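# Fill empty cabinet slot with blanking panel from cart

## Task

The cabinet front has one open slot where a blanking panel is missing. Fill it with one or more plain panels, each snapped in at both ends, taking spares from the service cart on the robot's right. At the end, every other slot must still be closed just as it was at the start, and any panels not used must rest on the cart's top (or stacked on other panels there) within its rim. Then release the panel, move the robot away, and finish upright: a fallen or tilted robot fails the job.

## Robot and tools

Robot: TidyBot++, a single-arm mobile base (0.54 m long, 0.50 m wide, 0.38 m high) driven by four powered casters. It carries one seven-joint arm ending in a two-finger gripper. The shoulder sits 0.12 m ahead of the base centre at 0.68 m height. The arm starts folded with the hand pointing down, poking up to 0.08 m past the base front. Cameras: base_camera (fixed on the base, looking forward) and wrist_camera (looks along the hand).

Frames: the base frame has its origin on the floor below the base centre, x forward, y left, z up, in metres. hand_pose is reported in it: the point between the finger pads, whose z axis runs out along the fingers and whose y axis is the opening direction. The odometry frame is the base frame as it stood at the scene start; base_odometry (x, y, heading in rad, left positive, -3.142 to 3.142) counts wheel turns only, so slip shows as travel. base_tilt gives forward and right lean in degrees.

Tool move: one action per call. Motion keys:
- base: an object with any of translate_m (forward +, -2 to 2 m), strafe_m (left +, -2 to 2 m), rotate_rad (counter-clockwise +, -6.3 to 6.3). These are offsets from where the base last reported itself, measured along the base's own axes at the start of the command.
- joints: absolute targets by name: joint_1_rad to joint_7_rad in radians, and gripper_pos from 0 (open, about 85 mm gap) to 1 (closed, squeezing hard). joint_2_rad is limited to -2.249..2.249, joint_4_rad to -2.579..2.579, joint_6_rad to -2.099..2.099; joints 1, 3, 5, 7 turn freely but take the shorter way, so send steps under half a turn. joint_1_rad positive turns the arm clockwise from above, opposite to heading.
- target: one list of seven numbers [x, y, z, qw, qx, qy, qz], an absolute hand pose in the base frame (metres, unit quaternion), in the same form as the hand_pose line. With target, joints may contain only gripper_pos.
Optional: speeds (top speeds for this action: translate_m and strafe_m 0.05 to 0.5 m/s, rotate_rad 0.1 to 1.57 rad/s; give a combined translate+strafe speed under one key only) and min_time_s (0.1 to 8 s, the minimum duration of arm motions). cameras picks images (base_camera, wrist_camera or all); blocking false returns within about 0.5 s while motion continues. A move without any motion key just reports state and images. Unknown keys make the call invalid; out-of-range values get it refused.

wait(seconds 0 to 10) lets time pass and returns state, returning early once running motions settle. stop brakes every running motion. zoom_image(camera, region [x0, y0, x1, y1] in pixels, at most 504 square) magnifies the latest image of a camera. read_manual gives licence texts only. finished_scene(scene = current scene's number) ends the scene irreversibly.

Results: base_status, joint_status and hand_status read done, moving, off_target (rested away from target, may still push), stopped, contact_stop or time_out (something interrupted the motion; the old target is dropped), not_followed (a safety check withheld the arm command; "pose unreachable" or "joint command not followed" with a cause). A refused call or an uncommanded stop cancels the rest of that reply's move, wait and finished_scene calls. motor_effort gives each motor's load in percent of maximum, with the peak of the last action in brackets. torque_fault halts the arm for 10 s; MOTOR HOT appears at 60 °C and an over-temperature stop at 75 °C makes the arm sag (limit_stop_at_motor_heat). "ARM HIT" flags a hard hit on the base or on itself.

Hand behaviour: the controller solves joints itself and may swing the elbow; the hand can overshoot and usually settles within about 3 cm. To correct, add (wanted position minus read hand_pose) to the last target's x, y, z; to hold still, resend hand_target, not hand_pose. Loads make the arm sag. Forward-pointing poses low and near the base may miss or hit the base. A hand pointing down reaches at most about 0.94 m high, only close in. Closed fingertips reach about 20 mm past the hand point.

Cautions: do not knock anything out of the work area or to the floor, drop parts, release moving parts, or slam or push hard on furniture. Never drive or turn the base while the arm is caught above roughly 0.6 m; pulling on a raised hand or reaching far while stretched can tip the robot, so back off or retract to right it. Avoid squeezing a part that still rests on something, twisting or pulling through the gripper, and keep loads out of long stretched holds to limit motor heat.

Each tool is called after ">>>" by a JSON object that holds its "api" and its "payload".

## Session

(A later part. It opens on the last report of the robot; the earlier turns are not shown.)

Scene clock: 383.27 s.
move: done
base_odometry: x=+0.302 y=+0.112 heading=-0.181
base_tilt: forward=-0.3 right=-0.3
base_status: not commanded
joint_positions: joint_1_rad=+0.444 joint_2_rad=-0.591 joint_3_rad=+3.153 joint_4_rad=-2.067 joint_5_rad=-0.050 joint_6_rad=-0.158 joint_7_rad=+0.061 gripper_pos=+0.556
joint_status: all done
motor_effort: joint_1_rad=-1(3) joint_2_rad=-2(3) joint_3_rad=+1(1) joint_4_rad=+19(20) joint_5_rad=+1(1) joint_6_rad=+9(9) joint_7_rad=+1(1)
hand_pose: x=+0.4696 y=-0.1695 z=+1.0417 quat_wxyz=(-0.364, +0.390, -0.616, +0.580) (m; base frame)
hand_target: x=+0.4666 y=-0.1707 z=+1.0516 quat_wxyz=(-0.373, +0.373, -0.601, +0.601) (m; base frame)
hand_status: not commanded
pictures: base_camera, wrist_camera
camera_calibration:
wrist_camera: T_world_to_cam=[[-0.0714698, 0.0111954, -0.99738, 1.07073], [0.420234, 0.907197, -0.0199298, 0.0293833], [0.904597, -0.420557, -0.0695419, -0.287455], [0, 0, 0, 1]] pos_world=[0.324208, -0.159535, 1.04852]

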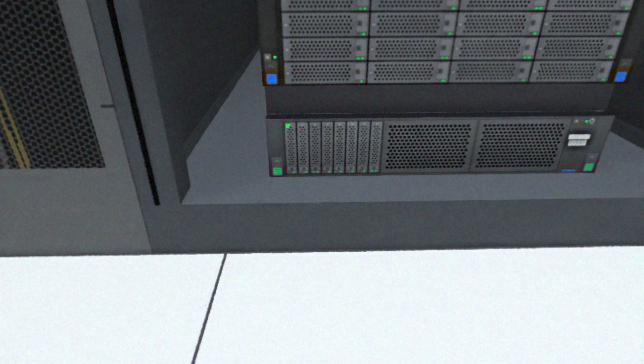

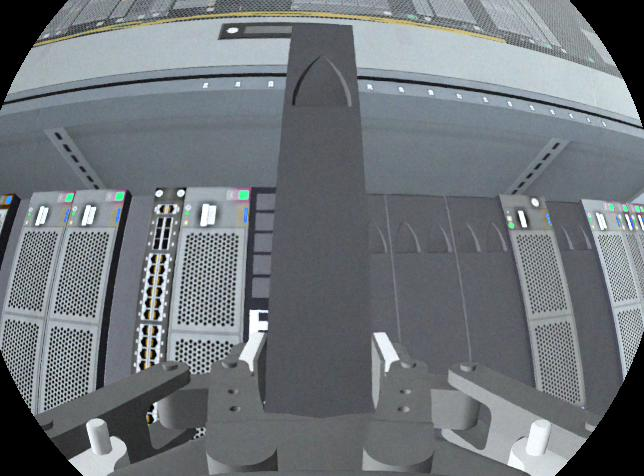

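>>> {"api": "zoom_image", "payload": {"camera": "wrist_camera", "region": [110, 140, 570, 400]}}

>>> {"api": "move", "payload": {"joints": {"joint_2_rad": -0.45, "joint_4_rad": -2.3, "joint_6_rad": 0.35}, "cameras": ["wrist_camera"]}}

>>> {"api": "zoom_image", "payload": {"camera": "wrist_camera", "region": [110, 140, 570, 400]}}

Scaled by 1.096.

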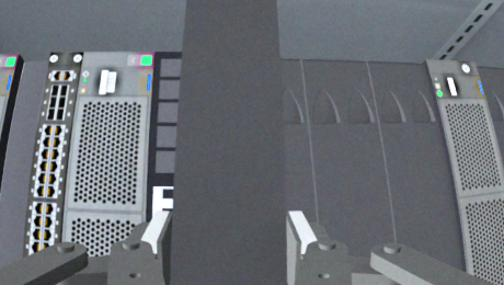

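Scene clock: 428.93 s.
move: done
base_odometry: x=+0.302 y=+0.112 heading=-0.181
base_tilt: forward=-0.2 right=-0.3
base_status: not commanded
joint_positions: joint_1_rad=+0.444 joint_2_rad=-0.450 joint_3_rad=+3.153 joint_4_rad=-2.271 joint_5_rad=-0.050 joint_6_rad=+0.258 joint_7_rad=+0.061 gripper_pos=+0.556
joint_status: all done
motor_effort: joint_1_rad=-1(1) joint_2_rad=-5(8) joint_3_rad=+0(1) joint_4_rad=+19(20) joint_5_rad=+1(1) joint_6_rad=+9(11) joint_7_rad=+0(1)
hand_pose: x=+0.5061 y=-0.1940 z=+0.9853 quat_wxyz=(-0.370, +0.371, -0.599, +0.606) (m; base frame)
hand_target: x=+0.5046 y=-0.1895 z=+0.9961 quat_wxyz=(-0.386, +0.359, -0.579, +0.622) (m; base frame)
hand_status: not commanded
pictures: wrist_camera
camera_calibration:
wrist_camera: T_world_to_cam=[[-0.0100379, -0.0214388, -0.99972, 0.982163], [0.441308, 0.897044, -0.0236679, 0.0261572], [0.8973, -0.441422, 0.000456669, -0.403979], [0, 0, 0, 1]] pos_world=[0.360806, -0.180733, 0.982691]

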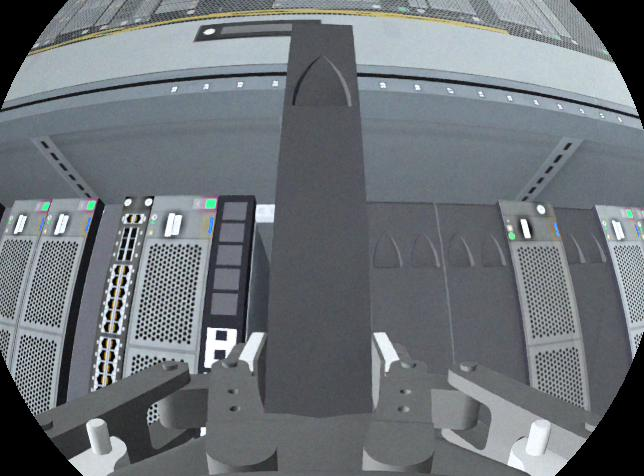

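Scaled by 1.096.

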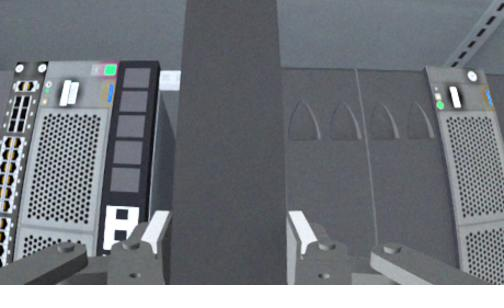

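>>> {"api": "move", "payload": {"joints": {"joint_2_rad": -0.52, "joint_4_rad": -2.17, "joint_6_rad": 0.15}, "base": {"translate_m": 0.18}, "speeds": {"translate_m": 0.15}, "cameras": ["wrist_camera"]}}

>>> {"api": "zoom_image", "payload": {"camera": "wrist_camera", "region": [170, 20, 470, 260]}}

Scene clock: 481.90 s.
move: done
base_odometry: x=+0.479 y=+0.079 heading=-0.180
base_tilt: forward=-0.3 right=-0.3
base_status: done
joint_positions: joint_1_rad=+0.445 joint_2_rad=-0.512 joint_3_rad=+3.153 joint_4_rad=-2.197 joint_5_rad=-0.050 joint_6_rad=+0.212 joint_7_rad=+0.061 gripper_pos=+0.556
joint_status: all done
motor_effort: joint_1_rad=-1(1) joint_2_rad=-4(7) joint_3_rad=+0(1) joint_4_rad=+19(20) joint_5_rad=+0(1) joint_6_rad=+9(10) joint_7_rad=+0(1)
hand_pose: x=+0.4910 y=-0.1866 z=+1.0428 quat_wxyz=(-0.387, +0.354, -0.571, +0.632) (m; base frame)
hand_target: x=+0.4913 y=-0.1829 z=+1.0441 quat_wxyz=(-0.386, +0.359, -0.579, +0.622) (m; base frame)
hand_status: not commanded
pictures: wrist_camera
camera_calibration:
wrist_camera: T_world_to_cam=[[0.0706211, -0.0596346, -0.995719, 0.988844], [0.441717, 0.896875, -0.0223861, 0.0259492], [0.894371, -0.438245, 0.0896799, -0.478317], [0, 0, 0, 1]] pos_world=[0.346497, -0.173924, 1.02809]

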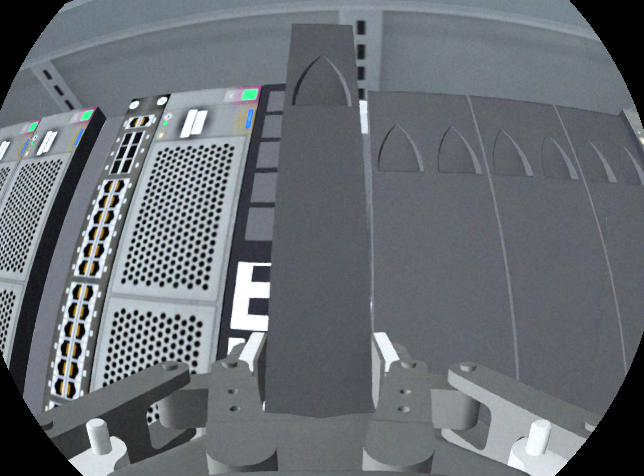

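Scaled by 1.680.

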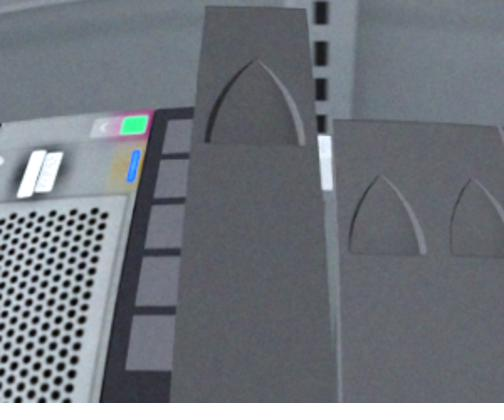

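>>> {"api": "move", "payload": {"joints": {"joint_4_rad": -2.11, "joint_6_rad": 0.0}, "cameras": ["wrist_camera"]}}

>>> {"api": "zoom_image", "payload": {"camera": "wrist_camera", "region": [170, 20, 470, 260]}}

Scene clock: 497.83 s.
move: done
base_odometry: x=+0.479 y=+0.079 heading=-0.180
base_tilt: forward=-0.2 right=-0.3
base_status: not commanded
joint_positions: joint_1_rad=+0.445 joint_2_rad=-0.512 joint_3_rad=+3.153 joint_4_rad=-2.144 joint_5_rad=-0.050 joint_6_rad=+0.075 joint_7_rad=+0.061 gripper_pos=+0.556
joint_status: all done
motor_effort: joint_1_rad=-1(1) joint_2_rad=-5(5) joint_3_rad=+0(1) joint_4_rad=+19(20) joint_5_rad=+1(1) joint_6_rad=+9(10) joint_7_rad=+0(1)
hand_pose: x=+0.4946 y=-0.1859 z=+1.0336 quat_wxyz=(-0.374, +0.372, -0.596, +0.606) (m; base frame)
hand_target: x=+0.4928 y=-0.1837 z=+1.0349 quat_wxyz=(-0.369, +0.376, -0.607, +0.595) (m; base frame)
hand_status: not commanded
pictures: wrist_camera
camera_calibration:
wrist_camera: T_world_to_cam=[[-0.00371241, -0.0221314, -0.999748, 1.02738], [0.433548, 0.900873, -0.0215525, 0.0274502], [0.901123, -0.433519, 0.00625062, -0.396603], [0, 0, 0, 1]] pos_world=[0.349301, -0.173927, 1.0302]

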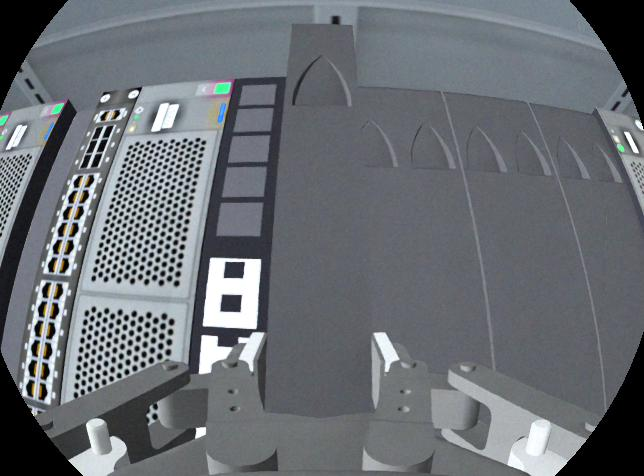

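Scaled by 1.680.

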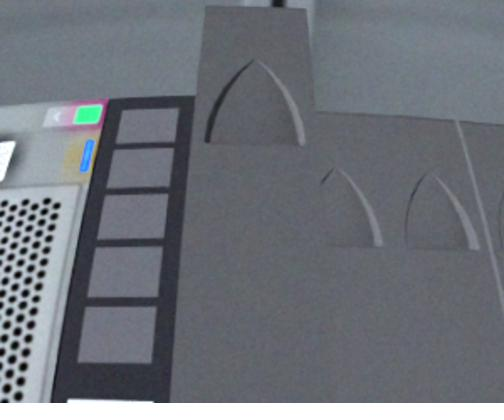

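>>> {"api": "move", "payload": {"base": {"translate_m": 0.035}, "speeds": {"translate_m": 0.1}, "cameras": ["wrist_camera"]}}

>>> {"api": "zoom_image", "payload": {"camera": "wrist_camera", "region": [220, 10, 420, 210]}}

>>> {"api": "zoom_image", "payload": {"camera": "wrist_camera", "region": [220, 200, 420, 400]}}

Scene clock: 536.87 s.
move: done
base_odometry: x=+0.514 y=+0.073 heading=-0.180
base_tilt: forward=-0.2 right=-0.3
base_status: done
joint_positions: joint_1_rad=+0.445 joint_2_rad=-0.516 joint_3_rad=+3.153 joint_4_rad=-2.142 joint_5_rad=-0.050 joint_6_rad=+0.075 joint_7_rad=+0.058 gripper_pos=+0.556
joint_status: not commanded
motor_effort: joint_1_rad=-1(1) joint_2_rad=-5(5) joint_3_rad=+1(1) joint_4_rad=+19(20) joint_5_rad=+1(1) joint_6_rad=+9(9) joint_7_rad=+1(2)
hand_pose: x=+0.4932 y=-0.1854 z=+1.0364 quat_wxyz=(-0.376, +0.370, -0.595, +0.607) (m; base frame)
hand_target: x=+0.4928 y=-0.1837 z=+1.0349 quat_wxyz=(-0.369, +0.376, -0.607, +0.595) (m; base frame)
hand_status: not commanded
pictures: wrist_camera
camera_calibration:
wrist_camera: T_world_to_cam=[[0.00311621, -0.0215191, -0.999764, 1.02694], [0.433795, 0.900831, -0.0180375, 0.0238264], [0.901006, -0.433637, 0.012142, -0.401167], [0, 0, 0, 1]] pos_world=[0.347918, -0.173325, 1.032]

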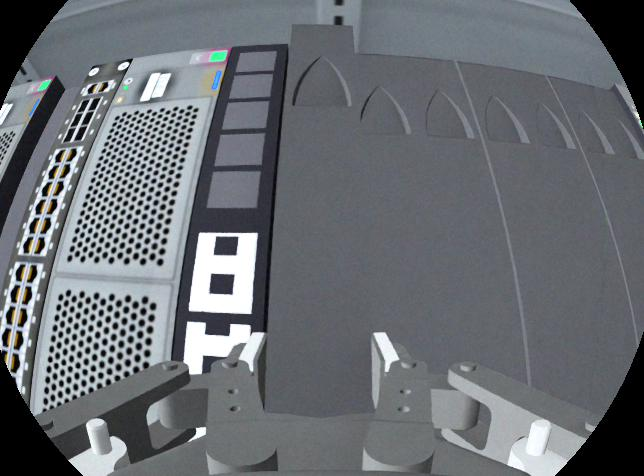

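Scaled by 2.520.

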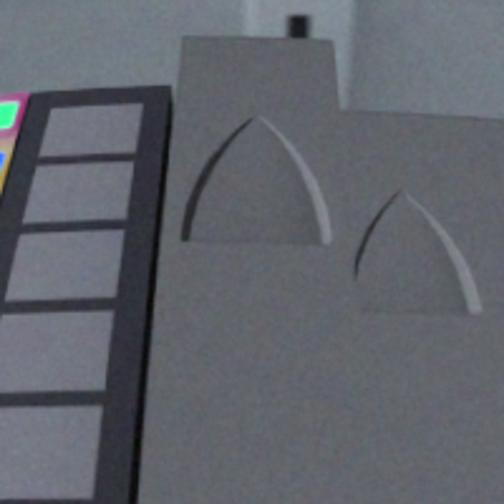

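Scaled by 2.520.

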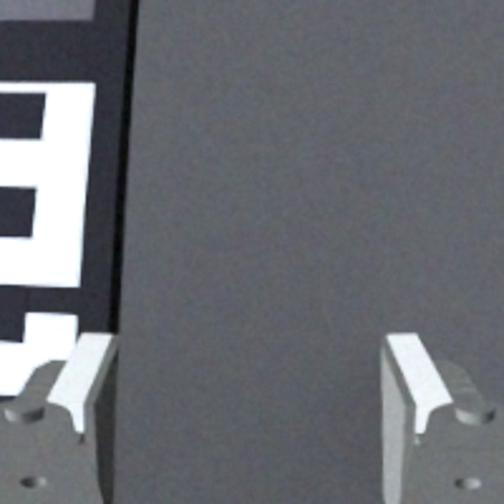

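>>> {"api": "move", "payload": {"base": {"translate_m": 0.014}, "speeds": {"translate_m": 0.05}, "cameras": ["wrist_camera"]}}

>>> {"api": "zoom_image", "payload": {"camera": "wrist_camera", "region": [220, 10, 420, 210]}}

Scene clock: 566.43 s.
move: done
base_odometry: x=+0.528 y=+0.071 heading=-0.179
base_tilt: forward=-0.3 right=-0.3
base_status: done
joint_positions: joint_1_rad=+0.460 joint_2_rad=-0.540 joint_3_rad=+3.154 joint_4_rad=-2.142 joint_5_rad=-0.047 joint_6_rad=+0.054 joint_7_rad=+0.057 gripper_pos=+0.556
joint_status: not commanded
motor_effort: joint_1_rad=-3(4) joint_2_rad=+0(4) joint_3_rad=-2(3) joint_4_rad=+21(27) joint_5_rad=+1(2) joint_6_rad=+10(15) joint_7_rad=+0(1)
hand_pose: x=+0.4830 y=-0.1869 z=+1.0406 quat_wxyz=(-0.372, +0.366, -0.595, +0.611) (m; base frame)
hand_target: x=+0.4928 y=-0.1837 z=+1.0349 quat_wxyz=(-0.369, +0.376, -0.607, +0.595) (m; base frame)
hand_status: not commanded
pictures: wrist_camera
camera_calibration:
wrist_camera: T_world_to_cam=[[0.00601122, -0.0254816, -0.999657, 1.02881], [0.446224, 0.894695, -0.0201228, 0.0247254], [0.894901, -0.44595, 0.0167487, -0.396774], [0, 0, 0, 1]] pos_world=[0.337856, -0.172848, 1.0356]

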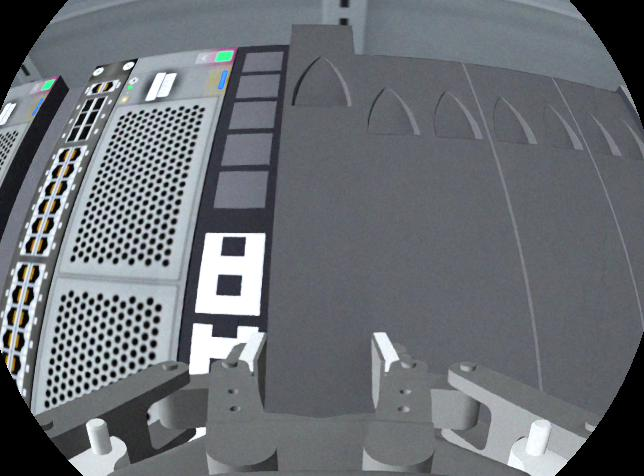

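Scaled by 2.520.

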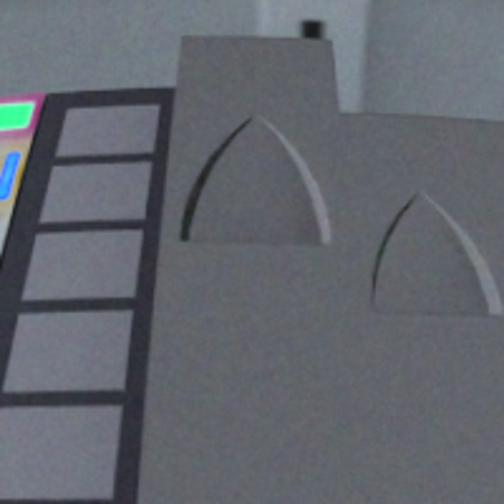

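>>> {"api": "move", "payload": {"base": {"translate_m": -0.02}, "speeds": {"translate_m": 0.1}, "cameras": ["wrist_camera"]}}

>>> {"api": "zoom_image", "payload": {"camera": "wrist_camera", "region": [250, 10, 400, 130]}}

Scene clock: 626.50 s.
move: done
base_odometry: x=+0.508 y=+0.074 heading=-0.179
base_tilt: forward=-0.2 right=-0.3
base_status: done
joint_positions: joint_1_rad=+0.460 joint_2_rad=-0.520 joint_3_rad=+3.150 joint_4_rad=-2.136 joint_5_rad=-0.047 joint_6_rad=+0.054 joint_7_rad=+0.055 gripper_pos=+0.556
joint_status: not commanded
motor_effort: joint_1_rad=-1(3) joint_2_rad=-5(5) joint_3_rad=+0(2) joint_4_rad=+19(21) joint_5_rad=+1(2) joint_6_rad=+9(10) joint_7_rad=+0(2)
hand_pose: x=+0.4903 y=-0.1883 z=+1.0358 quat_wxyz=(-0.371, +0.369, -0.599, +0.606) (m; base frame)
hand_target: x=+0.4928 y=-0.1837 z=+1.0349 quat_wxyz=(-0.369, +0.376, -0.607, +0.595) (m; base frame)
hand_status: not commanded
pictures: wrist_camera
camera_calibration:
wrist_camera: T_world_to_cam=[[-0.00643503, -0.0183091, -0.999812, 1.03163], [0.443082, 0.896274, -0.0192649, 0.023674], [0.896458, -0.443122, 0.00234489, -0.389276], [0, 0, 0, 1]] pos_world=[0.345119, -0.174827, 1.0328]

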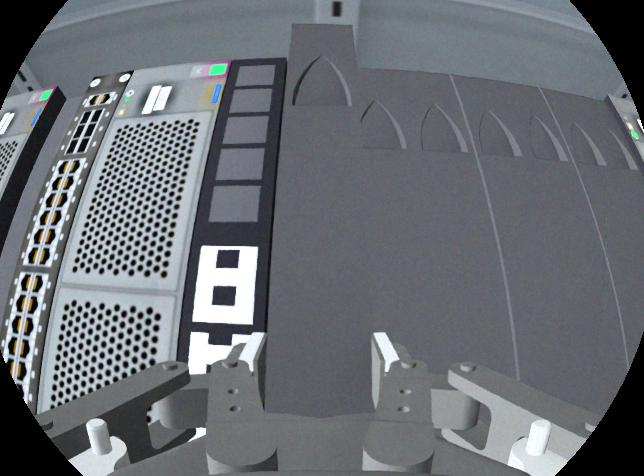

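Scaled by 3.360.

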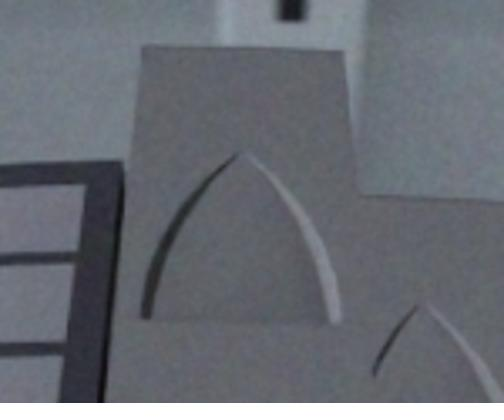

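>>> {"api": "move", "payload": {"joints": {"joint_4_rad": -2.085}, "cameras": []}}

Scene clock: 636.30 s.
move: done
base_odometry: x=+0.508 y=+0.074 heading=-0.179
base_tilt: forward=-0.3 right=-0.3
base_status: not commanded
joint_positions: joint_1_rad=+0.460 joint_2_rad=-0.520 joint_3_rad=+3.150 joint_4_rad=-2.122 joint_5_rad=-0.040 joint_6_rad=+0.054 joint_7_rad=+0.054 gripper_pos=+0.556
joint_status: all done
motor_effort: joint_1_rad=-1(2) joint_2_rad=-5(6) joint_3_rad=+0(1) joint_4_rad=+20(22) joint_5_rad=+0(2) joint_6_rad=+10(11) joint_7_rad=-1(3)
hand_pose: x=+0.4906 y=-0.1884 z=+1.0441 quat_wxyz=(-0.371, +0.369, -0.594, +0.611) (m; base frame)
hand_target: x=+0.4929 y=-0.1837 z=+1.0506 quat_wxyz=(-0.374, +0.372, -0.599, +0.603) (m; base frame)
hand_status: not commanded
pictures: none
No camera images: "cameras" was empty.

>>> {"api": "move", "payload": {"joints": {"joint_6_rad": -0.025}, "cameras": ["wrist_camera"]}}

>>> {"api": "zoom_image", "payload": {"camera": "wrist_camera", "region": [250, 10, 400, 130]}}

Scene clock: 641.90 s.
move: done
base_odometry: x=+0.508 y=+0.074 heading=-0.179
base_tilt: forward=-0.3 right=-0.3
base_status: not commanded
joint_positions: joint_1_rad=+0.460 joint_2_rad=-0.520 joint_3_rad=+3.150 joint_4_rad=-2.120 joint_5_rad=-0.040 joint_6_rad=+0.038 joint_7_rad=+0.053 gripper_pos=+0.556
joint_status: all done
motor_effort: joint_1_rad=-1(1) joint_2_rad=-4(5) joint_3_rad=+0(0) joint_4_rad=+19(20) joint_5_rad=+0(1) joint_6_rad=+9(9) joint_7_rad=+0(1)
hand_pose: x=+0.4907 y=-0.1882 z=+1.0403 quat_wxyz=(-0.369, +0.371, -0.598, +0.607) (m; base frame)
hand_target: x=+0.4928 y=-0.1837 z=+1.0428 quat_wxyz=(-0.369, +0.376, -0.607, +0.595) (m; base frame)
hand_status: not commanded
pictures: wrist_camera
camera_calibration:
wrist_camera: T_world_to_cam=[[-0.0100887, -0.0230854, -0.999683, 1.03681], [0.442118, 0.896604, -0.0251668, 0.0301203], [0.8969, -0.442232, 0.00116091, -0.38841], [0, 0, 0, 1]] pos_world=[0.345508, -0.174838, 1.03769]

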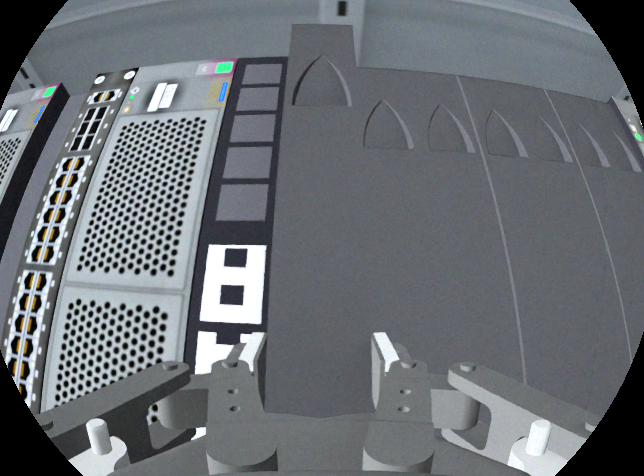

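Scaled by 3.360.

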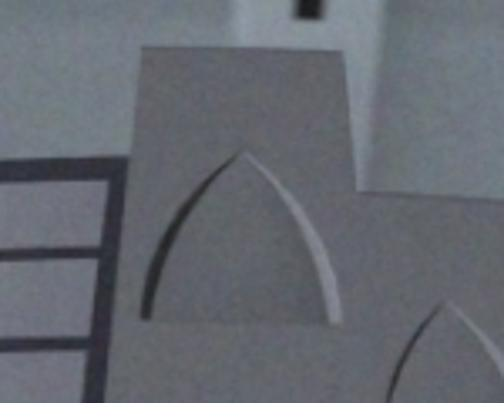

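>>> {"api": "move", "payload": {"base": {"translate_m": 0.024}, "speeds": {"translate_m": 0.05}, "cameras": ["wrist_camera"]}}

>>> {"api": "zoom_image", "payload": {"camera": "wrist_camera", "region": [250, 10, 400, 130]}}

Scene clock: 654.00 s.
move: done
base_odometry: x=+0.531 y=+0.070 heading=-0.179
base_tilt: forward=-0.3 right=-0.3
base_status: done
joint_positions: joint_1_rad=+0.472 joint_2_rad=-0.549 joint_3_rad=+3.152 joint_4_rad=-2.123 joint_5_rad=-0.039 joint_6_rad=+0.006 joint_7_rad=+0.053 gripper_pos=+0.556
joint_status: not commanded
motor_effort: joint_1_rad=-3(6) joint_2_rad=+0(6) joint_3_rad=-2(6) joint_4_rad=+27(29) joint_5_rad=-1(1) joint_6_rad=+15(17) joint_7_rad=-1(1)
hand_pose: x=+0.4788 y=-0.1883 z=+1.0410 quat_wxyz=(-0.364, +0.369, -0.602, +0.607) (m; base frame)
hand_target: x=+0.4928 y=-0.1837 z=+1.0428 quat_wxyz=(-0.369, +0.376, -0.607, +0.595) (m; base frame)
hand_status: not commanded
pictures: wrist_camera
camera_calibration:
wrist_camera: T_world_to_cam=[[-0.0146478, -0.0208018, -0.999676, 1.04004], [0.452685, 0.891315, -0.02518, 0.0294176], [0.89155, -0.452907, -0.00363918, -0.372169], [0, 0, 0, 1]] pos_world=[0.333725, -0.173144, 1.03909]

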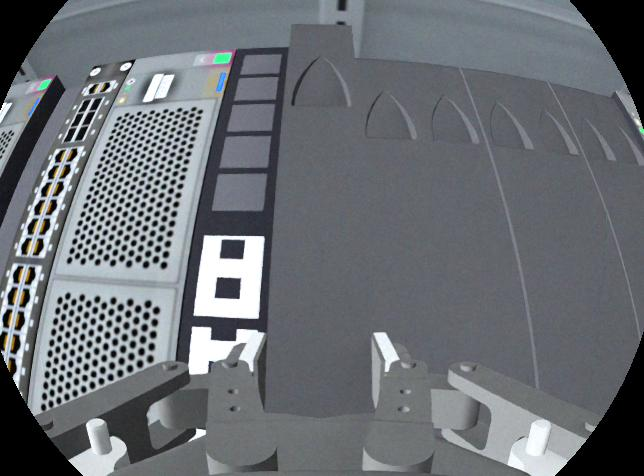

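Scaled by 3.360.

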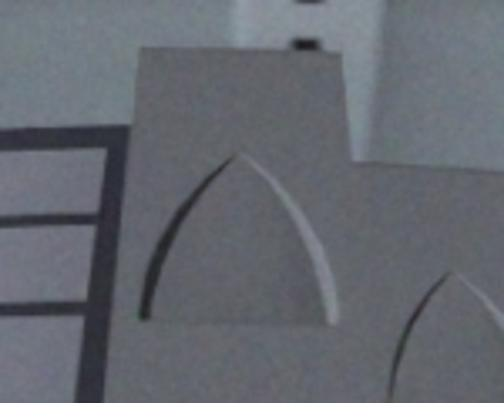

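>>> {"api": "move", "payload": {"base": {"translate_m": -0.25}}}

>>> {"api": "move", "payload": {"base": {"translate_m": -0.05, "strafe_m": 0.06, "rotate_rad": -1.482}, "joints": {"joint_1_rad": 0.0, "joint_2_rad": -0.6}}}

>>> {"api": "move", "payload": {"joints": {"joint_1_rad": 0.0, "joint_2_rad": 0.518, "joint_3_rad": 3.1416, "joint_4_rad": -0.119, "joint_5_rad": -0.0, "joint_6_rad": -1.958, "joint_7_rad": 1.633}, "min_time_s": 2.5, "cameras": ["wrist_camera"]}}

Scene clock: 825.53 s.
move: done
base_odometry: x=+0.285 y=+0.114 heading=-0.178
base_tilt: forward=-0.3 right=-0.3
base_status: done
joint_positions: joint_1_rad=+0.467 joint_2_rad=-0.521 joint_3_rad=+3.149 joint_4_rad=-2.104 joint_5_rad=-0.039 joint_6_rad=+0.006 joint_7_rad=+0.053 gripper_pos=+0.556
joint_status: not commanded
motor_effort: joint_1_rad=-1(4) joint_2_rad=-4(8) joint_3_rad=+1(2) joint_4_rad=+19(24) joint_5_rad=+0(1) joint_6_rad=+9(13) joint_7_rad=+0(1)
hand_pose: x=+0.4894 y=-0.1899 z=+1.0409 quat_wxyz=(-0.364, +0.373, -0.603, +0.603) (m; base frame)
hand_target: x=+0.4928 y=-0.1837 z=+1.0428 quat_wxyz=(-0.369, +0.376, -0.607, +0.595) (m; base frame)
hand_status: not commanded
pictures: none

Scene clock: 828.00 s.
move: done
base_odometry: x=+0.246 y=+0.182 heading=-1.660
base_tilt: forward=-0.2 right=-0.3
base_status: done
joint_positions: joint_1_rad=+0.016 joint_2_rad=-0.584 joint_3_rad=+3.149 joint_4_rad=-2.104 joint_5_rad=-0.039 joint_6_rad=+0.006 joint_7_rad=+0.053 gripper_pos=+0.556
joint_status: all done
motor_effort: joint_1_rad=-1(3) joint_2_rad=-3(7) joint_3_rad=+1(2) joint_4_rad=+19(20) joint_5_rad=+0(1) joint_6_rad=+9(10) joint_7_rad=+1(1)
hand_pose: x=+0.5117 y=-0.0092 z=+1.0664 quat_wxyz=(-0.505, +0.482, -0.489, +0.522) (m; base frame)
hand_target: x=+0.5054 y=+0.0014 z=+1.0749 quat_wxyz=(-0.515, +0.485, -0.485, +0.515) (m; base frame)
hand_status: not commanded
pictures: none

Scene clock: 831.47 s.
move: done
base_odometry: x=+0.246 y=+0.182 heading=-1.660
base_tilt: forward=-0.3 right=-0.3
base_status: not commanded
joint_positions: joint_1_rad=+0.016 joint_2_rad=+0.492 joint_3_rad=+3.149 joint_4_rad=-0.151 joint_5_rad=-0.039 joint_6_rad=-1.882 joint_7_rad=+1.571 gripper_pos=+0.556
joint_status: all done
motor_effort: joint_1_rad=-1(2) joint_2_rad=-28(30) joint_3_rad=+0(1) joint_4_rad=+11(21) joint_5_rad=+0(1) joint_6_rad=+5(10) joint_7_rad=+0(2)
hand_pose: x=+0.6863 y=+0.0010 z=+1.0504 quat_wxyz=(-0.011, +0.953, +0.001, +0.304) (m; base frame)
hand_target: x=+0.6761 y=+0.0013 z=+1.0341 quat_wxyz=(+0.008, +0.962, +0.030, +0.270) (m; base frame)
hand_status: not commanded
pictures: wrist_camera
camera_calibration:
wrist_camera: T_world_to_cam=[[0.016747, -0.999847, -0.00496473, -0.00897382], [-0.821684, -0.0109333, -0.569839, 1.21456], [0.569698, 0.0136225, -0.821741, 0.608301], [0, 0, 0, 1]] pos_world=[0.651585, -0.00397993, 1.19192]

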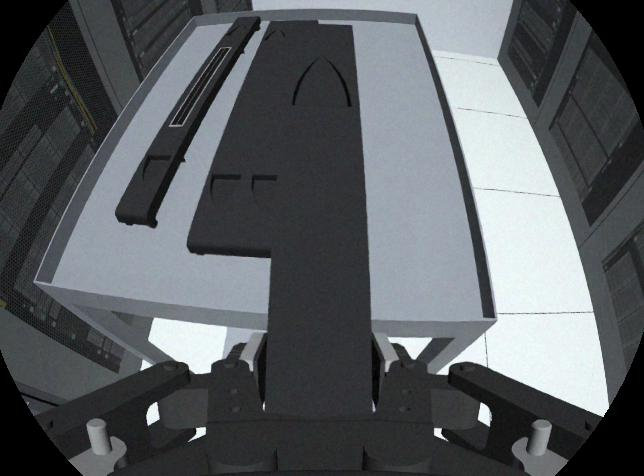

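>>> {"api": "move", "payload": {"base": {"translate_m": 0.43}, "speeds": {"translate_m": 0.3}}}

>>> {"api": "move", "payload": {"target": [0.64, -0.05, 0.975, 0, 0.974, 0, 0.226], "min_time_s": 2, "cameras": ["wrist_camera"]}}

Scene clock: 848.20 s.
move: done
base_odometry: x=+0.208 y=-0.246 heading=-1.660
base_tilt: forward=-0.2 right=-0.4
base_status: done
joint_positions: joint_1_rad=+0.015 joint_2_rad=+0.505 joint_3_rad=+3.149 joint_4_rad=-0.147 joint_5_rad=-0.039 joint_6_rad=-1.887 joint_7_rad=+1.572 gripper_pos=+0.556
joint_status: not commanded
motor_effort: joint_1_rad=-1(1) joint_2_rad=-29(31) joint_3_rad=+0(1) joint_4_rad=+11(12) joint_5_rad=+0(1) joint_6_rad=+5(6) joint_7_rad=+0(1)
hand_pose: x=+0.6897 y=+0.0019 z=+1.0434 quat_wxyz=(-0.011, +0.955, +0.002, +0.297) (m; base frame)
hand_target: x=+0.6761 y=+0.0013 z=+1.0341 quat_wxyz=(+0.008, +0.962, +0.030, +0.270) (m; base frame)
hand_status: not commanded
pictures: none

Scene clock: 850.50 s.
move: done
base_odometry: x=+0.208 y=-0.246 heading=-1.660
base_tilt: forward=-0.2 right=-0.3
base_status: not commanded
joint_positions: joint_1_rad=+0.092 joint_2_rad=+0.312 joint_3_rad=+3.165 joint_4_rad=-0.672 joint_5_rad=-0.039 joint_6_rad=-1.771 joint_7_rad=+1.632 gripper_pos=+0.556
joint_status: not commanded
motor_effort: joint_1_rad=-1(1) joint_2_rad=-25(29) joint_3_rad=+0(1) joint_4_rad=+14(14) joint_5_rad=+0(1) joint_6_rad=+3(5) joint_7_rad=+0(1)
hand_pose: x=+0.6256 y=-0.0431 z=+0.9683 quat_wxyz=(+0.003, +0.981, -0.018, +0.193) (m; base frame)
hand_target: x=+0.6400 y=-0.0500 z=+0.9750 quat_wxyz=(+0.000, +0.974, +0.000, +0.226) (m; base frame)
hand_status: done (0.017 m and 4.4 deg from the pose sent, 0.099 m and 8.5 deg at the start)
pictures: wrist_camera
camera_calibration:
wrist_camera: T_world_to_cam=[[-0.0250585, -0.999632, 0.0103554, -0.0411857], [-0.929436, 0.0194818, -0.368469, 0.991259], [0.368131, -0.0188579, -0.929583, 0.805209], [0, 0, 0, 1]] pos_world=[0.623857, -0.0452975, 1.11418]

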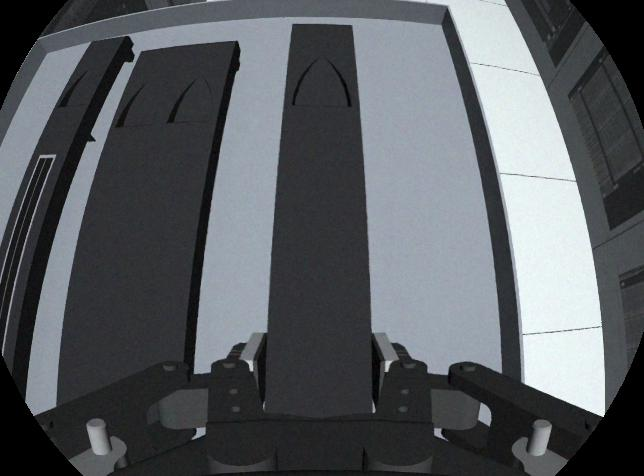

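>>> {"api": "move", "payload": {"target": [0.665, -0.052, 0.935, 0, 0.967, 0, 0.255], "min_time_s": 1.5}}

Scene clock: 857.27 s.
move: done
base_odometry: x=+0.208 y=-0.246 heading=-1.660
base_tilt: forward=-0.2 right=-0.3
base_status: not commanded
joint_positions: joint_1_rad=+0.092 joint_2_rad=+0.265 joint_3_rad=+3.167 joint_4_rad=-0.913 joint_5_rad=-0.039 joint_6_rad=-1.520 joint_7_rad=+1.647 gripper_pos=+0.556
joint_status: not commanded
motor_effort: joint_1_rad=-1(1) joint_2_rad=-25(27) joint_3_rad=+0(1) joint_4_rad=+15(16) joint_5_rad=+0(1) joint_6_rad=+3(4) joint_7_rad=+0(1)
hand_pose: x=+0.6514 y=-0.0474 z=+0.9274 quat_wxyz=(+0.005, +0.975, -0.016, +0.221) (m; base frame)
hand_target: x=+0.6650 y=-0.0520 z=+0.9350 quat_wxyz=(+0.000, +0.967, +0.000, +0.255) (m; base frame)
hand_status: done (0.016 m and 4.5 deg from the pose sent, 0.052 m and 7.6 deg at the start)
pictures: none

>>> {"api": "move", "payload": {"joints": {"gripper_pos": 0.4}}}

>>> {"api": "move", "payload": {"target": [0.63, -0.05, 0.98, 0, 0.985, 0, 0.174]}}

>>> {"api": "move", "payload": {"target": [0.575, -0.05, 0.955, 0, 0.997, 0, 0.08], "cameras": ["wrist_camera"]}}

>>> {"api": "zoom_image", "payload": {"camera": "wrist_camera", "region": [170, 220, 470, 460]}}

Scene clock: 867.97 s.
move: done
base_odometry: x=+0.208 y=-0.246 heading=-1.660
base_tilt: forward=-0.2 right=-0.3
base_status: not commanded
joint_positions: joint_1_rad=+0.092 joint_2_rad=+0.259 joint_3_rad=+3.167 joint_4_rad=-0.913 joint_5_rad=-0.039 joint_6_rad=-1.516 joint_7_rad=+1.647 gripper_pos=+0.400
joint_status: all done
motor_effort: joint_1_rad=-1(1) joint_2_rad=-24(26) joint_3_rad=+0(0) joint_4_rad=+15(15) joint_5_rad=+0(0) joint_6_rad=+3(4) joint_7_rad=+0(0)
hand_pose: x=+0.6511 y=-0.0474 z=+0.9312 quat_wxyz=(+0.006, +0.974, -0.016, +0.226) (m; base frame)
hand_target: x=+0.6650 y=-0.0520 z=+0.9350 quat_wxyz=(+0.000, +0.967, +0.000, +0.255) (m; base frame)
hand_status: not commanded
pictures: none

Scene clock: 870.00 s.
move: done
base_odometry: x=+0.208 y=-0.246 heading=-1.660
base_tilt: forward=-0.2 right=-0.3
base_status: not commanded
joint_positions: joint_1_rad=+0.096 joint_2_rad=+0.382 joint_3_rad=+3.167 joint_4_rad=-0.473 joint_5_rad=-0.039 joint_6_rad=-1.862 joint_7_rad=+1.647 gripper_pos=+0.400
joint_status: not commanded
motor_effort: joint_1_rad=-1(1) joint_2_rad=-26(26) joint_3_rad=+0(1) joint_4_rad=+12(15) joint_5_rad=+0(1) joint_6_rad=+3(4) joint_7_rad=+0(0)
hand_pose: x=+0.6396 y=-0.0467 z=+0.9947 quat_wxyz=(+0.008, +0.977, -0.011, +0.211) (m; base frame)
hand_target: x=+0.6300 y=-0.0500 z=+0.9800 quat_wxyz=(+0.000, +0.985, +0.000, +0.174) (m; base frame)
hand_status: done (0.018 m and 4.6 deg from the pose sent, 0.053 m and 6.3 deg at the start)
pictures: none

Scene clock: 871.17 s.
move: done
base_odometry: x=+0.208 y=-0.246 heading=-1.660
base_tilt: forward=-0.2 right=-0.3
base_status: not commanded
joint_positions: joint_1_rad=+0.096 joint_2_rad=+0.382 joint_3_rad=+3.169 joint_4_rad=-0.506 joint_5_rad=-0.039 joint_6_rad=-1.996 joint_7_rad=+1.647 gripper_pos=+0.400
joint_status: not commanded
motor_effort: joint_1_rad=-1(1) joint_2_rad=-25(26) joint_3_rad=+0(1) joint_4_rad=+12(13) joint_5_rad=+0(1) joint_6_rad=+2(3) joint_7_rad=+0(1)
hand_pose: x=+0.5973 y=-0.0433 z=+0.9696 quat_wxyz=(+0.001, +0.992, -0.012, +0.129) (m; base frame)
hand_target: x=+0.5750 y=-0.0500 z=+0.9550 quat_wxyz=(+0.000, +0.997, +0.000, +0.080) (m; base frame)
hand_status: done (0.028 m and 5.8 deg from the pose sent, 0.076 m and 15.2 deg at the start)
pictures: wrist_camera
camera_calibration:
wrist_camera: T_world_to_cam=[[-0.0102867, -0.999892, 0.0105286, -0.0510361], [-0.969515, 0.0073953, -0.244919, 0.869057], [0.244815, -0.012727, -0.969486, 0.92937], [0, 0, 0, 1]] pos_world=[0.614515, -0.0456294, 1.1144]

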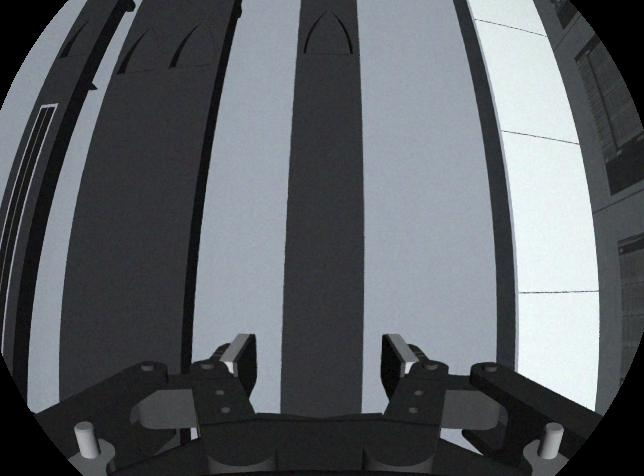

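Scaled by 1.680.

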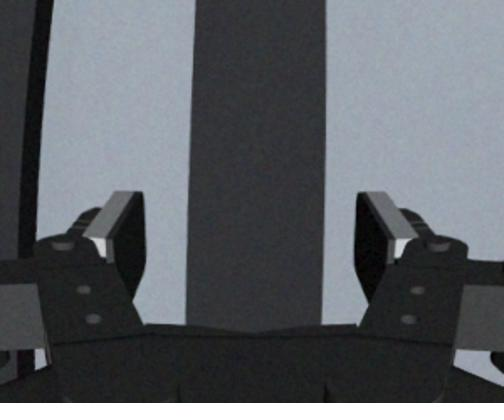

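>>> {"api": "move", "payload": {"target": [0.555, -0.048, 0.93, 0, 0.9995, 0, 0.03], "min_time_s": 1}}

Scene clock: 875.83 s.
move: done
base_odometry: x=+0.208 y=-0.246 heading=-1.660
base_tilt: forward=-0.2 right=-0.3
base_status: not commanded
joint_positions: joint_1_rad=+0.096 joint_2_rad=+0.382 joint_3_rad=+3.172 joint_4_rad=-0.605 joint_5_rad=-0.039 joint_6_rad=-2.002 joint_7_rad=+1.647 gripper_pos=+0.400
joint_status: not commanded
motor_effort: joint_1_rad=-1(1) joint_2_rad=-26(27) joint_3_rad=+0(1) joint_4_rad=+12(13) joint_5_rad=+0(1) joint_6_rad=+1(2) joint_7_rad=+0(0)
hand_pose: x=+0.5839 y=-0.0427 z=+0.9381 quat_wxyz=(-0.004, +0.997, -0.014, +0.077) (m; base frame)
hand_target: x=+0.5550 y=-0.0480 z=+0.9300 quat_wxyz=(+0.000, +1.000, +0.000, +0.030) (m; base frame)
hand_status: done (0.030 m and 5.7 deg from the pose sent, 0.058 m and 11.4 deg at the start)
pictures: none

>>> {"api": "move", "payload": {"target": [0.555, -0.048, 0.922, 0, 0.9998, 0, 0.02], "min_time_s": 1, "cameras": ["wrist_camera"]}}

>>> {"api": "zoom_image", "payload": {"camera": "wrist_camera", "region": [170, 220, 470, 460]}}

Scene clock: 883.77 s.
move: done
base_odometry: x=+0.208 y=-0.246 heading=-1.660
base_tilt: forward=-0.2 right=-0.3
base_status: not commanded
joint_positions: joint_1_rad=+0.096 joint_2_rad=+0.382 joint_3_rad=+3.172 joint_4_rad=-0.623 joint_5_rad=-0.039 joint_6_rad=-2.002 joint_7_rad=+1.647 gripper_pos=+0.400
joint_status: not commanded
motor_effort: joint_1_rad=-1(1) joint_2_rad=-26(27) joint_3_rad=+0(0) joint_4_rad=+12(13) joint_5_rad=+0(1) joint_6_rad=+1(1) joint_7_rad=+0(1)
hand_pose: x=+0.5814 y=-0.0425 z=+0.9324 quat_wxyz=(-0.005, +0.998, -0.014, +0.068) (m; base frame)
hand_target: x=+0.5550 y=-0.0480 z=+0.9220 quat_wxyz=(+0.000, +1.000, +0.000, +0.020) (m; base frame)
hand_status: done (0.029 m and 5.8 deg from the pose sent, 0.033 m and 6.8 deg at the start)
pictures: wrist_camera
camera_calibration:
wrist_camera: T_world_to_cam=[[-0.0130591, -0.999912, -0.00221082, -0.0365949], [-0.992037, 0.0132332, -0.125246, 0.746203], [0.125264, 0.000557611, -0.992123, 0.988377], [0, 0, 0, 1]] pos_world=[0.615975, -0.0470174, 1.07397]

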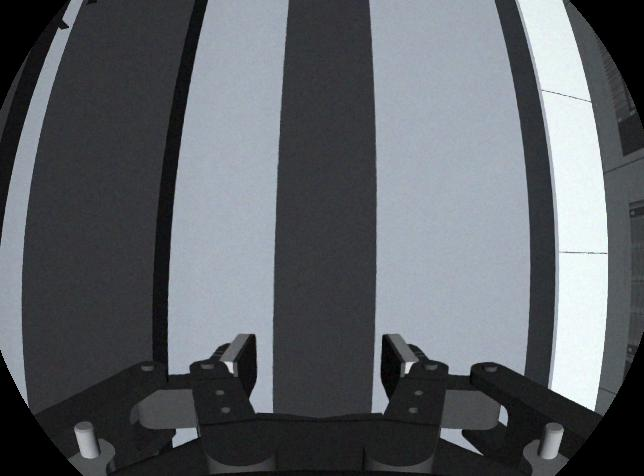

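Scaled by 1.680.

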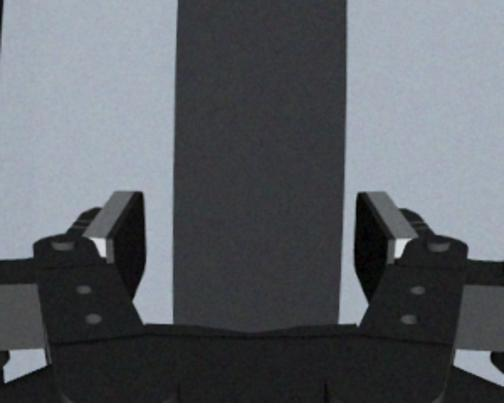

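>>> {"api": "move", "payload": {"target": [0.555, -0.048, 0.911, 0, 1, 0, 0.012], "min_time_s": 1, "cameras": ["wrist_camera"]}}

>>> {"api": "zoom_image", "payload": {"camera": "wrist_camera", "region": [220, 310, 420, 430]}}

Scene clock: 907.00 s.
move: done
base_odometry: x=+0.208 y=-0.246 heading=-1.660
base_tilt: forward=-0.2 right=-0.3
base_status: not commanded
joint_positions: joint_1_rad=+0.096 joint_2_rad=+0.382 joint_3_rad=+3.172 joint_4_rad=-0.669 joint_5_rad=-0.039 joint_6_rad=-2.002 joint_7_rad=+1.647 gripper_pos=+0.400
joint_status: not commanded
motor_effort: joint_1_rad=-1(1) joint_2_rad=-25(26) joint_3_rad=+0(0) joint_4_rad=+12(13) joint_5_rad=+0(1) joint_6_rad=+0(1) joint_7_rad=+0(1)
hand_pose: x=+0.5746 y=-0.0418 z=+0.9184 quat_wxyz=(-0.007, +0.999, -0.015, +0.045) (m; base frame)
hand_target: x=+0.5550 y=-0.0480 z=+0.9110 quat_wxyz=(+0.000, +1.000, +0.000, +0.012) (m; base frame)
hand_status: done (0.022 m and 4.2 deg from the pose sent, 0.034 m and 6.7 deg at the start)
pictures: wrist_camera
camera_calibration:
wrist_camera: T_world_to_cam=[[-0.0137124, -0.99988, -0.00727204, -0.0309728], [-0.996719, 0.0142486, -0.0796786, 0.698635], [0.0797726, 0.00615559, -0.996794, 1.00596], [0, 0, 0, 1]] pos_world=[0.61567, -0.0471159, 1.05817]

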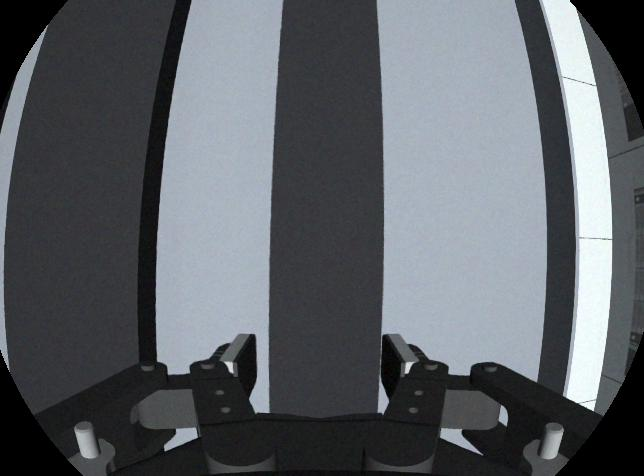

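Scaled by 2.520.

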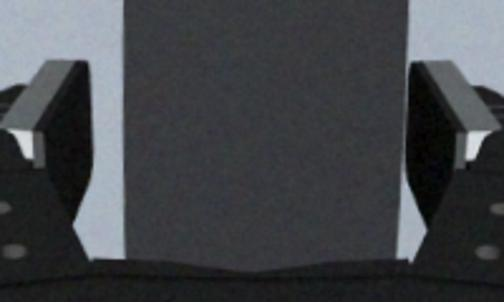

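>>> {"api": "move", "payload": {"target": [0.555, -0.048, 0.917, 0, 1, 0, 0.016], "min_time_s": 1}}

>>> {"api": "move", "payload": {"joints": {"gripper_pos": 0.75}, "cameras": ["wrist_camera"]}}

>>> {"api": "zoom_image", "payload": {"camera": "wrist_camera", "region": [220, 310, 420, 430]}}

Scene clock: 918.90 s.
move: done
base_odometry: x=+0.208 y=-0.246 heading=-1.660
base_tilt: forward=-0.3 right=-0.3
base_status: not commanded
joint_positions: joint_1_rad=+0.096 joint_2_rad=+0.382 joint_3_rad=+3.172 joint_4_rad=-0.669 joint_5_rad=-0.039 joint_6_rad=-2.002 joint_7_rad=+1.647 gripper_pos=+0.400
joint_status: not commanded
motor_effort: joint_1_rad=-1(1) joint_2_rad=-26(26) joint_3_rad=+0(0) joint_4_rad=+12(13) joint_5_rad=+0(1) joint_6_rad=+0(1) joint_7_rad=+0(0)
hand_pose: x=+0.5746 y=-0.0418 z=+0.9184 quat_wxyz=(-0.007, +0.999, -0.015, +0.045) (m; base frame)
hand_target: x=+0.5550 y=-0.0480 z=+0.9170 quat_wxyz=(+0.000, +1.000, +0.000, +0.016) (m; base frame)
hand_status: done (0.021 m and 3.8 deg from the pose sent, 0.021 m and 3.8 deg at the start)
pictures: none

Scene clock: 919.63 s.
move: off_target
base_odometry: x=+0.208 y=-0.246 heading=-1.660
base_tilt: forward=-0.2 right=-0.3
base_status: not commanded
joint_positions: joint_1_rad=+0.096 joint_2_rad=+0.378 joint_3_rad=+3.172 joint_4_rad=-0.669 joint_5_rad=-0.039 joint_6_rad=-2.002 joint_7_rad=+1.647 gripper_pos=+0.552
joint_status: gripper_pos off_target (ended at +0.552, target +0.750)
motor_effort: joint_1_rad=-1(1) joint_2_rad=-27(27) joint_3_rad=+0(1) joint_4_rad=+13(13) joint_5_rad=+0(0) joint_6_rad=+0(1) joint_7_rad=+0(1)
hand_pose: x=+0.5738 y=-0.0419 z=+0.9199 quat_wxyz=(-0.007, +0.999, -0.015, +0.047) (m; base frame)
hand_target: x=+0.5550 y=-0.0480 z=+0.9170 quat_wxyz=(+0.000, +1.000, +0.000, +0.016) (m; base frame)
hand_status: not commanded
pictures: wrist_camera
camera_calibration:
wrist_camera: T_world_to_cam=[[-0.0141276, -0.999877, -0.00684911, -0.0311689], [-0.996452, 0.0146469, -0.0828758, 0.700817], [0.0829659, 0.00565398, -0.996536, 1.00548], [0, 0, 0, 1]] pos_world=[0.61447, -0.0471148, 1.05987]

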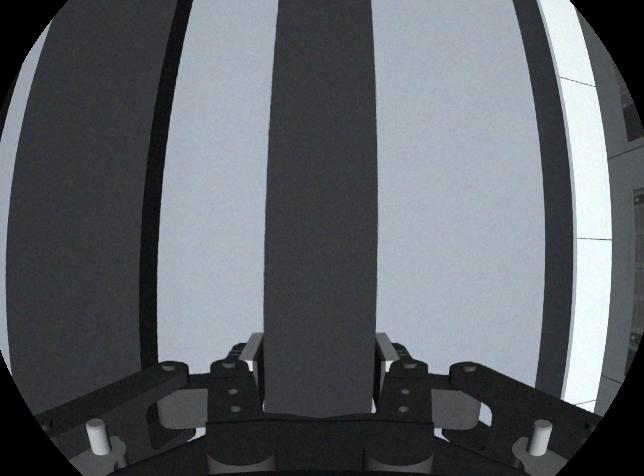

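Scaled by 2.520.

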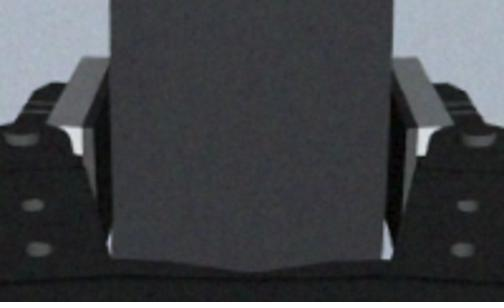

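>>> {"api": "move", "payload": {"joints": {"gripper_pos": 0.5}}}

>>> {"api": "move", "payload": {"target": [0.555, -0.048, 0.924, 0, 1, 0, 0.016], "min_time_s": 1}}

Scene clock: 926.03 s.
move: done
base_odometry: x=+0.208 y=-0.246 heading=-1.660
base_tilt: forward=-0.2 right=-0.3
base_status: not commanded
joint_positions: joint_1_rad=+0.096 joint_2_rad=+0.378 joint_3_rad=+3.172 joint_4_rad=-0.669 joint_5_rad=-0.039 joint_6_rad=-2.002 joint_7_rad=+1.647 gripper_pos=+0.500
joint_status: all done
motor_effort: joint_1_rad=-1(1) joint_2_rad=-25(27) joint_3_rad=+0(0) joint_4_rad=+12(13) joint_5_rad=+0(0) joint_6_rad=+0(1) joint_7_rad=+0(0)
hand_pose: x=+0.5738 y=-0.0419 z=+0.9199 quat_wxyz=(-0.007, +0.999, -0.015, +0.047) (m; base frame)
hand_target: x=+0.5550 y=-0.0480 z=+0.9170 quat_wxyz=(+0.000, +1.000, +0.000, +0.016) (m; base frame)
hand_status: not commanded
pictures: none

Scene clock: 927.33 s.
move: done
base_odometry: x=+0.208 y=-0.246 heading=-1.660
base_tilt: forward=-0.2 right=-0.3
base_status: not commanded
joint_positions: joint_1_rad=+0.096 joint_2_rad=+0.378 joint_3_rad=+3.172 joint_4_rad=-0.657 joint_5_rad=-0.039 joint_6_rad=-2.019 joint_7_rad=+1.647 gripper_pos=+0.500
joint_status: not commanded
motor_effort: joint_1_rad=-1(1) joint_2_rad=-26(27) joint_3_rad=+0(1) joint_4_rad=+12(13) joint_5_rad=+0(1) joint_6_rad=+0(0) joint_7_rad=+0(1)
hand_pose: x=+0.5705 y=-0.0415 z=+0.9231 quat_wxyz=(-0.007, +0.999, -0.015, +0.045) (m; base frame)
hand_target: x=+0.5550 y=-0.0480 z=+0.9240 quat_wxyz=(+0.000, +1.000, +0.000, +0.016) (m; base frame)
hand_status: done (0.017 m and 3.8 deg from the pose sent, 0.020 m and 4.0 deg at the start)
pictures: none

>>> {"api": "move", "payload": {"joints": {"gripper_pos": 0.8}}}

>>> {"api": "move", "payload": {"target": [0.545, -0.045, 0.975, 0, 0.9995, 0, 0.03], "min_time_s": 2, "cameras": ["wrist_camera"]}}

Scene clock: 933.90 s.
move: off_target
base_odometry: x=+0.208 y=-0.246 heading=-1.660
base_tilt: forward=-0.2 right=-0.3
base_status: not commanded
joint_positions: joint_1_rad=+0.096 joint_2_rad=+0.378 joint_3_rad=+3.172 joint_4_rad=-0.654 joint_5_rad=-0.039 joint_6_rad=-2.021 joint_7_rad=+1.647 gripper_pos=+0.556
joint_status: gripper_pos off_target (ended at +0.556, target +0.800)
motor_effort: joint_1_rad=-1(1) joint_2_rad=-26(27) joint_3_rad=+0(0) joint_4_rad=+13(13) joint_5_rad=+0(1) joint_6_rad=+0(1) joint_7_rad=+0(1)
hand_pose: x=+0.5703 y=-0.0415 z=+0.9239 quat_wxyz=(-0.007, +0.999, -0.015, +0.045) (m; base frame)
hand_target: x=+0.5550 y=-0.0480 z=+0.9240 quat_wxyz=(+0.000, +1.000, +0.000, +0.016) (m; base frame)
hand_status: not commanded
pictures: none

Scene clock: 936.20 s.
move: off_target
base_odometry: x=+0.208 y=-0.246 heading=-1.660
base_tilt: forward=-0.2 right=-0.3
base_status: not commanded
joint_positions: joint_1_rad=+0.096 joint_2_rad=+0.463 joint_3_rad=+3.172 joint_4_rad=-0.275 joint_5_rad=-0.039 joint_6_rad=-2.040 joint_7_rad=+1.647 gripper_pos=+0.556
joint_status: not commanded
motor_effort: joint_1_rad=-1(1) joint_2_rad=-28(28) joint_3_rad=+0(1) joint_4_rad=+11(13) joint_5_rad=+0(1) joint_6_rad=+3(3) joint_7_rad=+0(1)
hand_pose: x=+0.6273 y=-0.0466 z=+0.9998 quat_wxyz=(+0.009, +0.983, -0.010, +0.181) (m; base frame)
hand_target: x=+0.6171 y=-0.0534 z=+0.9881 quat_wxyz=(+0.014, +0.989, +0.000, +0.147) (m; base frame)
hand_status: off_target (0.086 m and 17.5 deg from the pose sent, 0.057 m and 2.5 deg at the start; a joint's target at an end of its range on 61 of 61 steps)
pictures: wrist_camera
camera_calibration:
wrist_camera: T_world_to_cam=[[-0.0111894, -0.999578, 0.0267947, -0.0700756], [-0.938556, 0.00125496, -0.345124, 0.986032], [0.344945, -0.0290101, -0.938175, 0.856343], [0, 0, 0, 1]] pos_world=[0.629271, -0.0464409, 1.14558]

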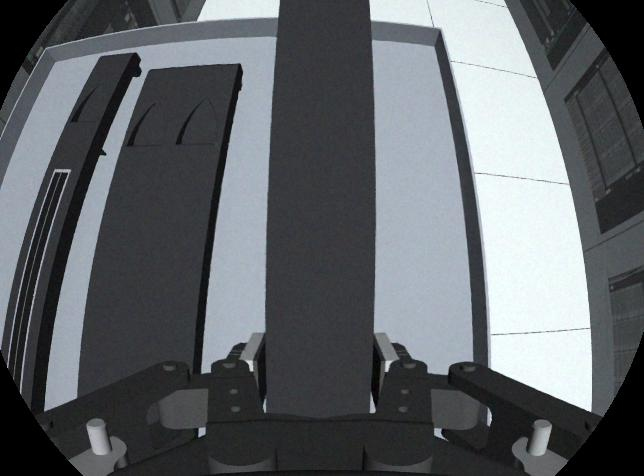

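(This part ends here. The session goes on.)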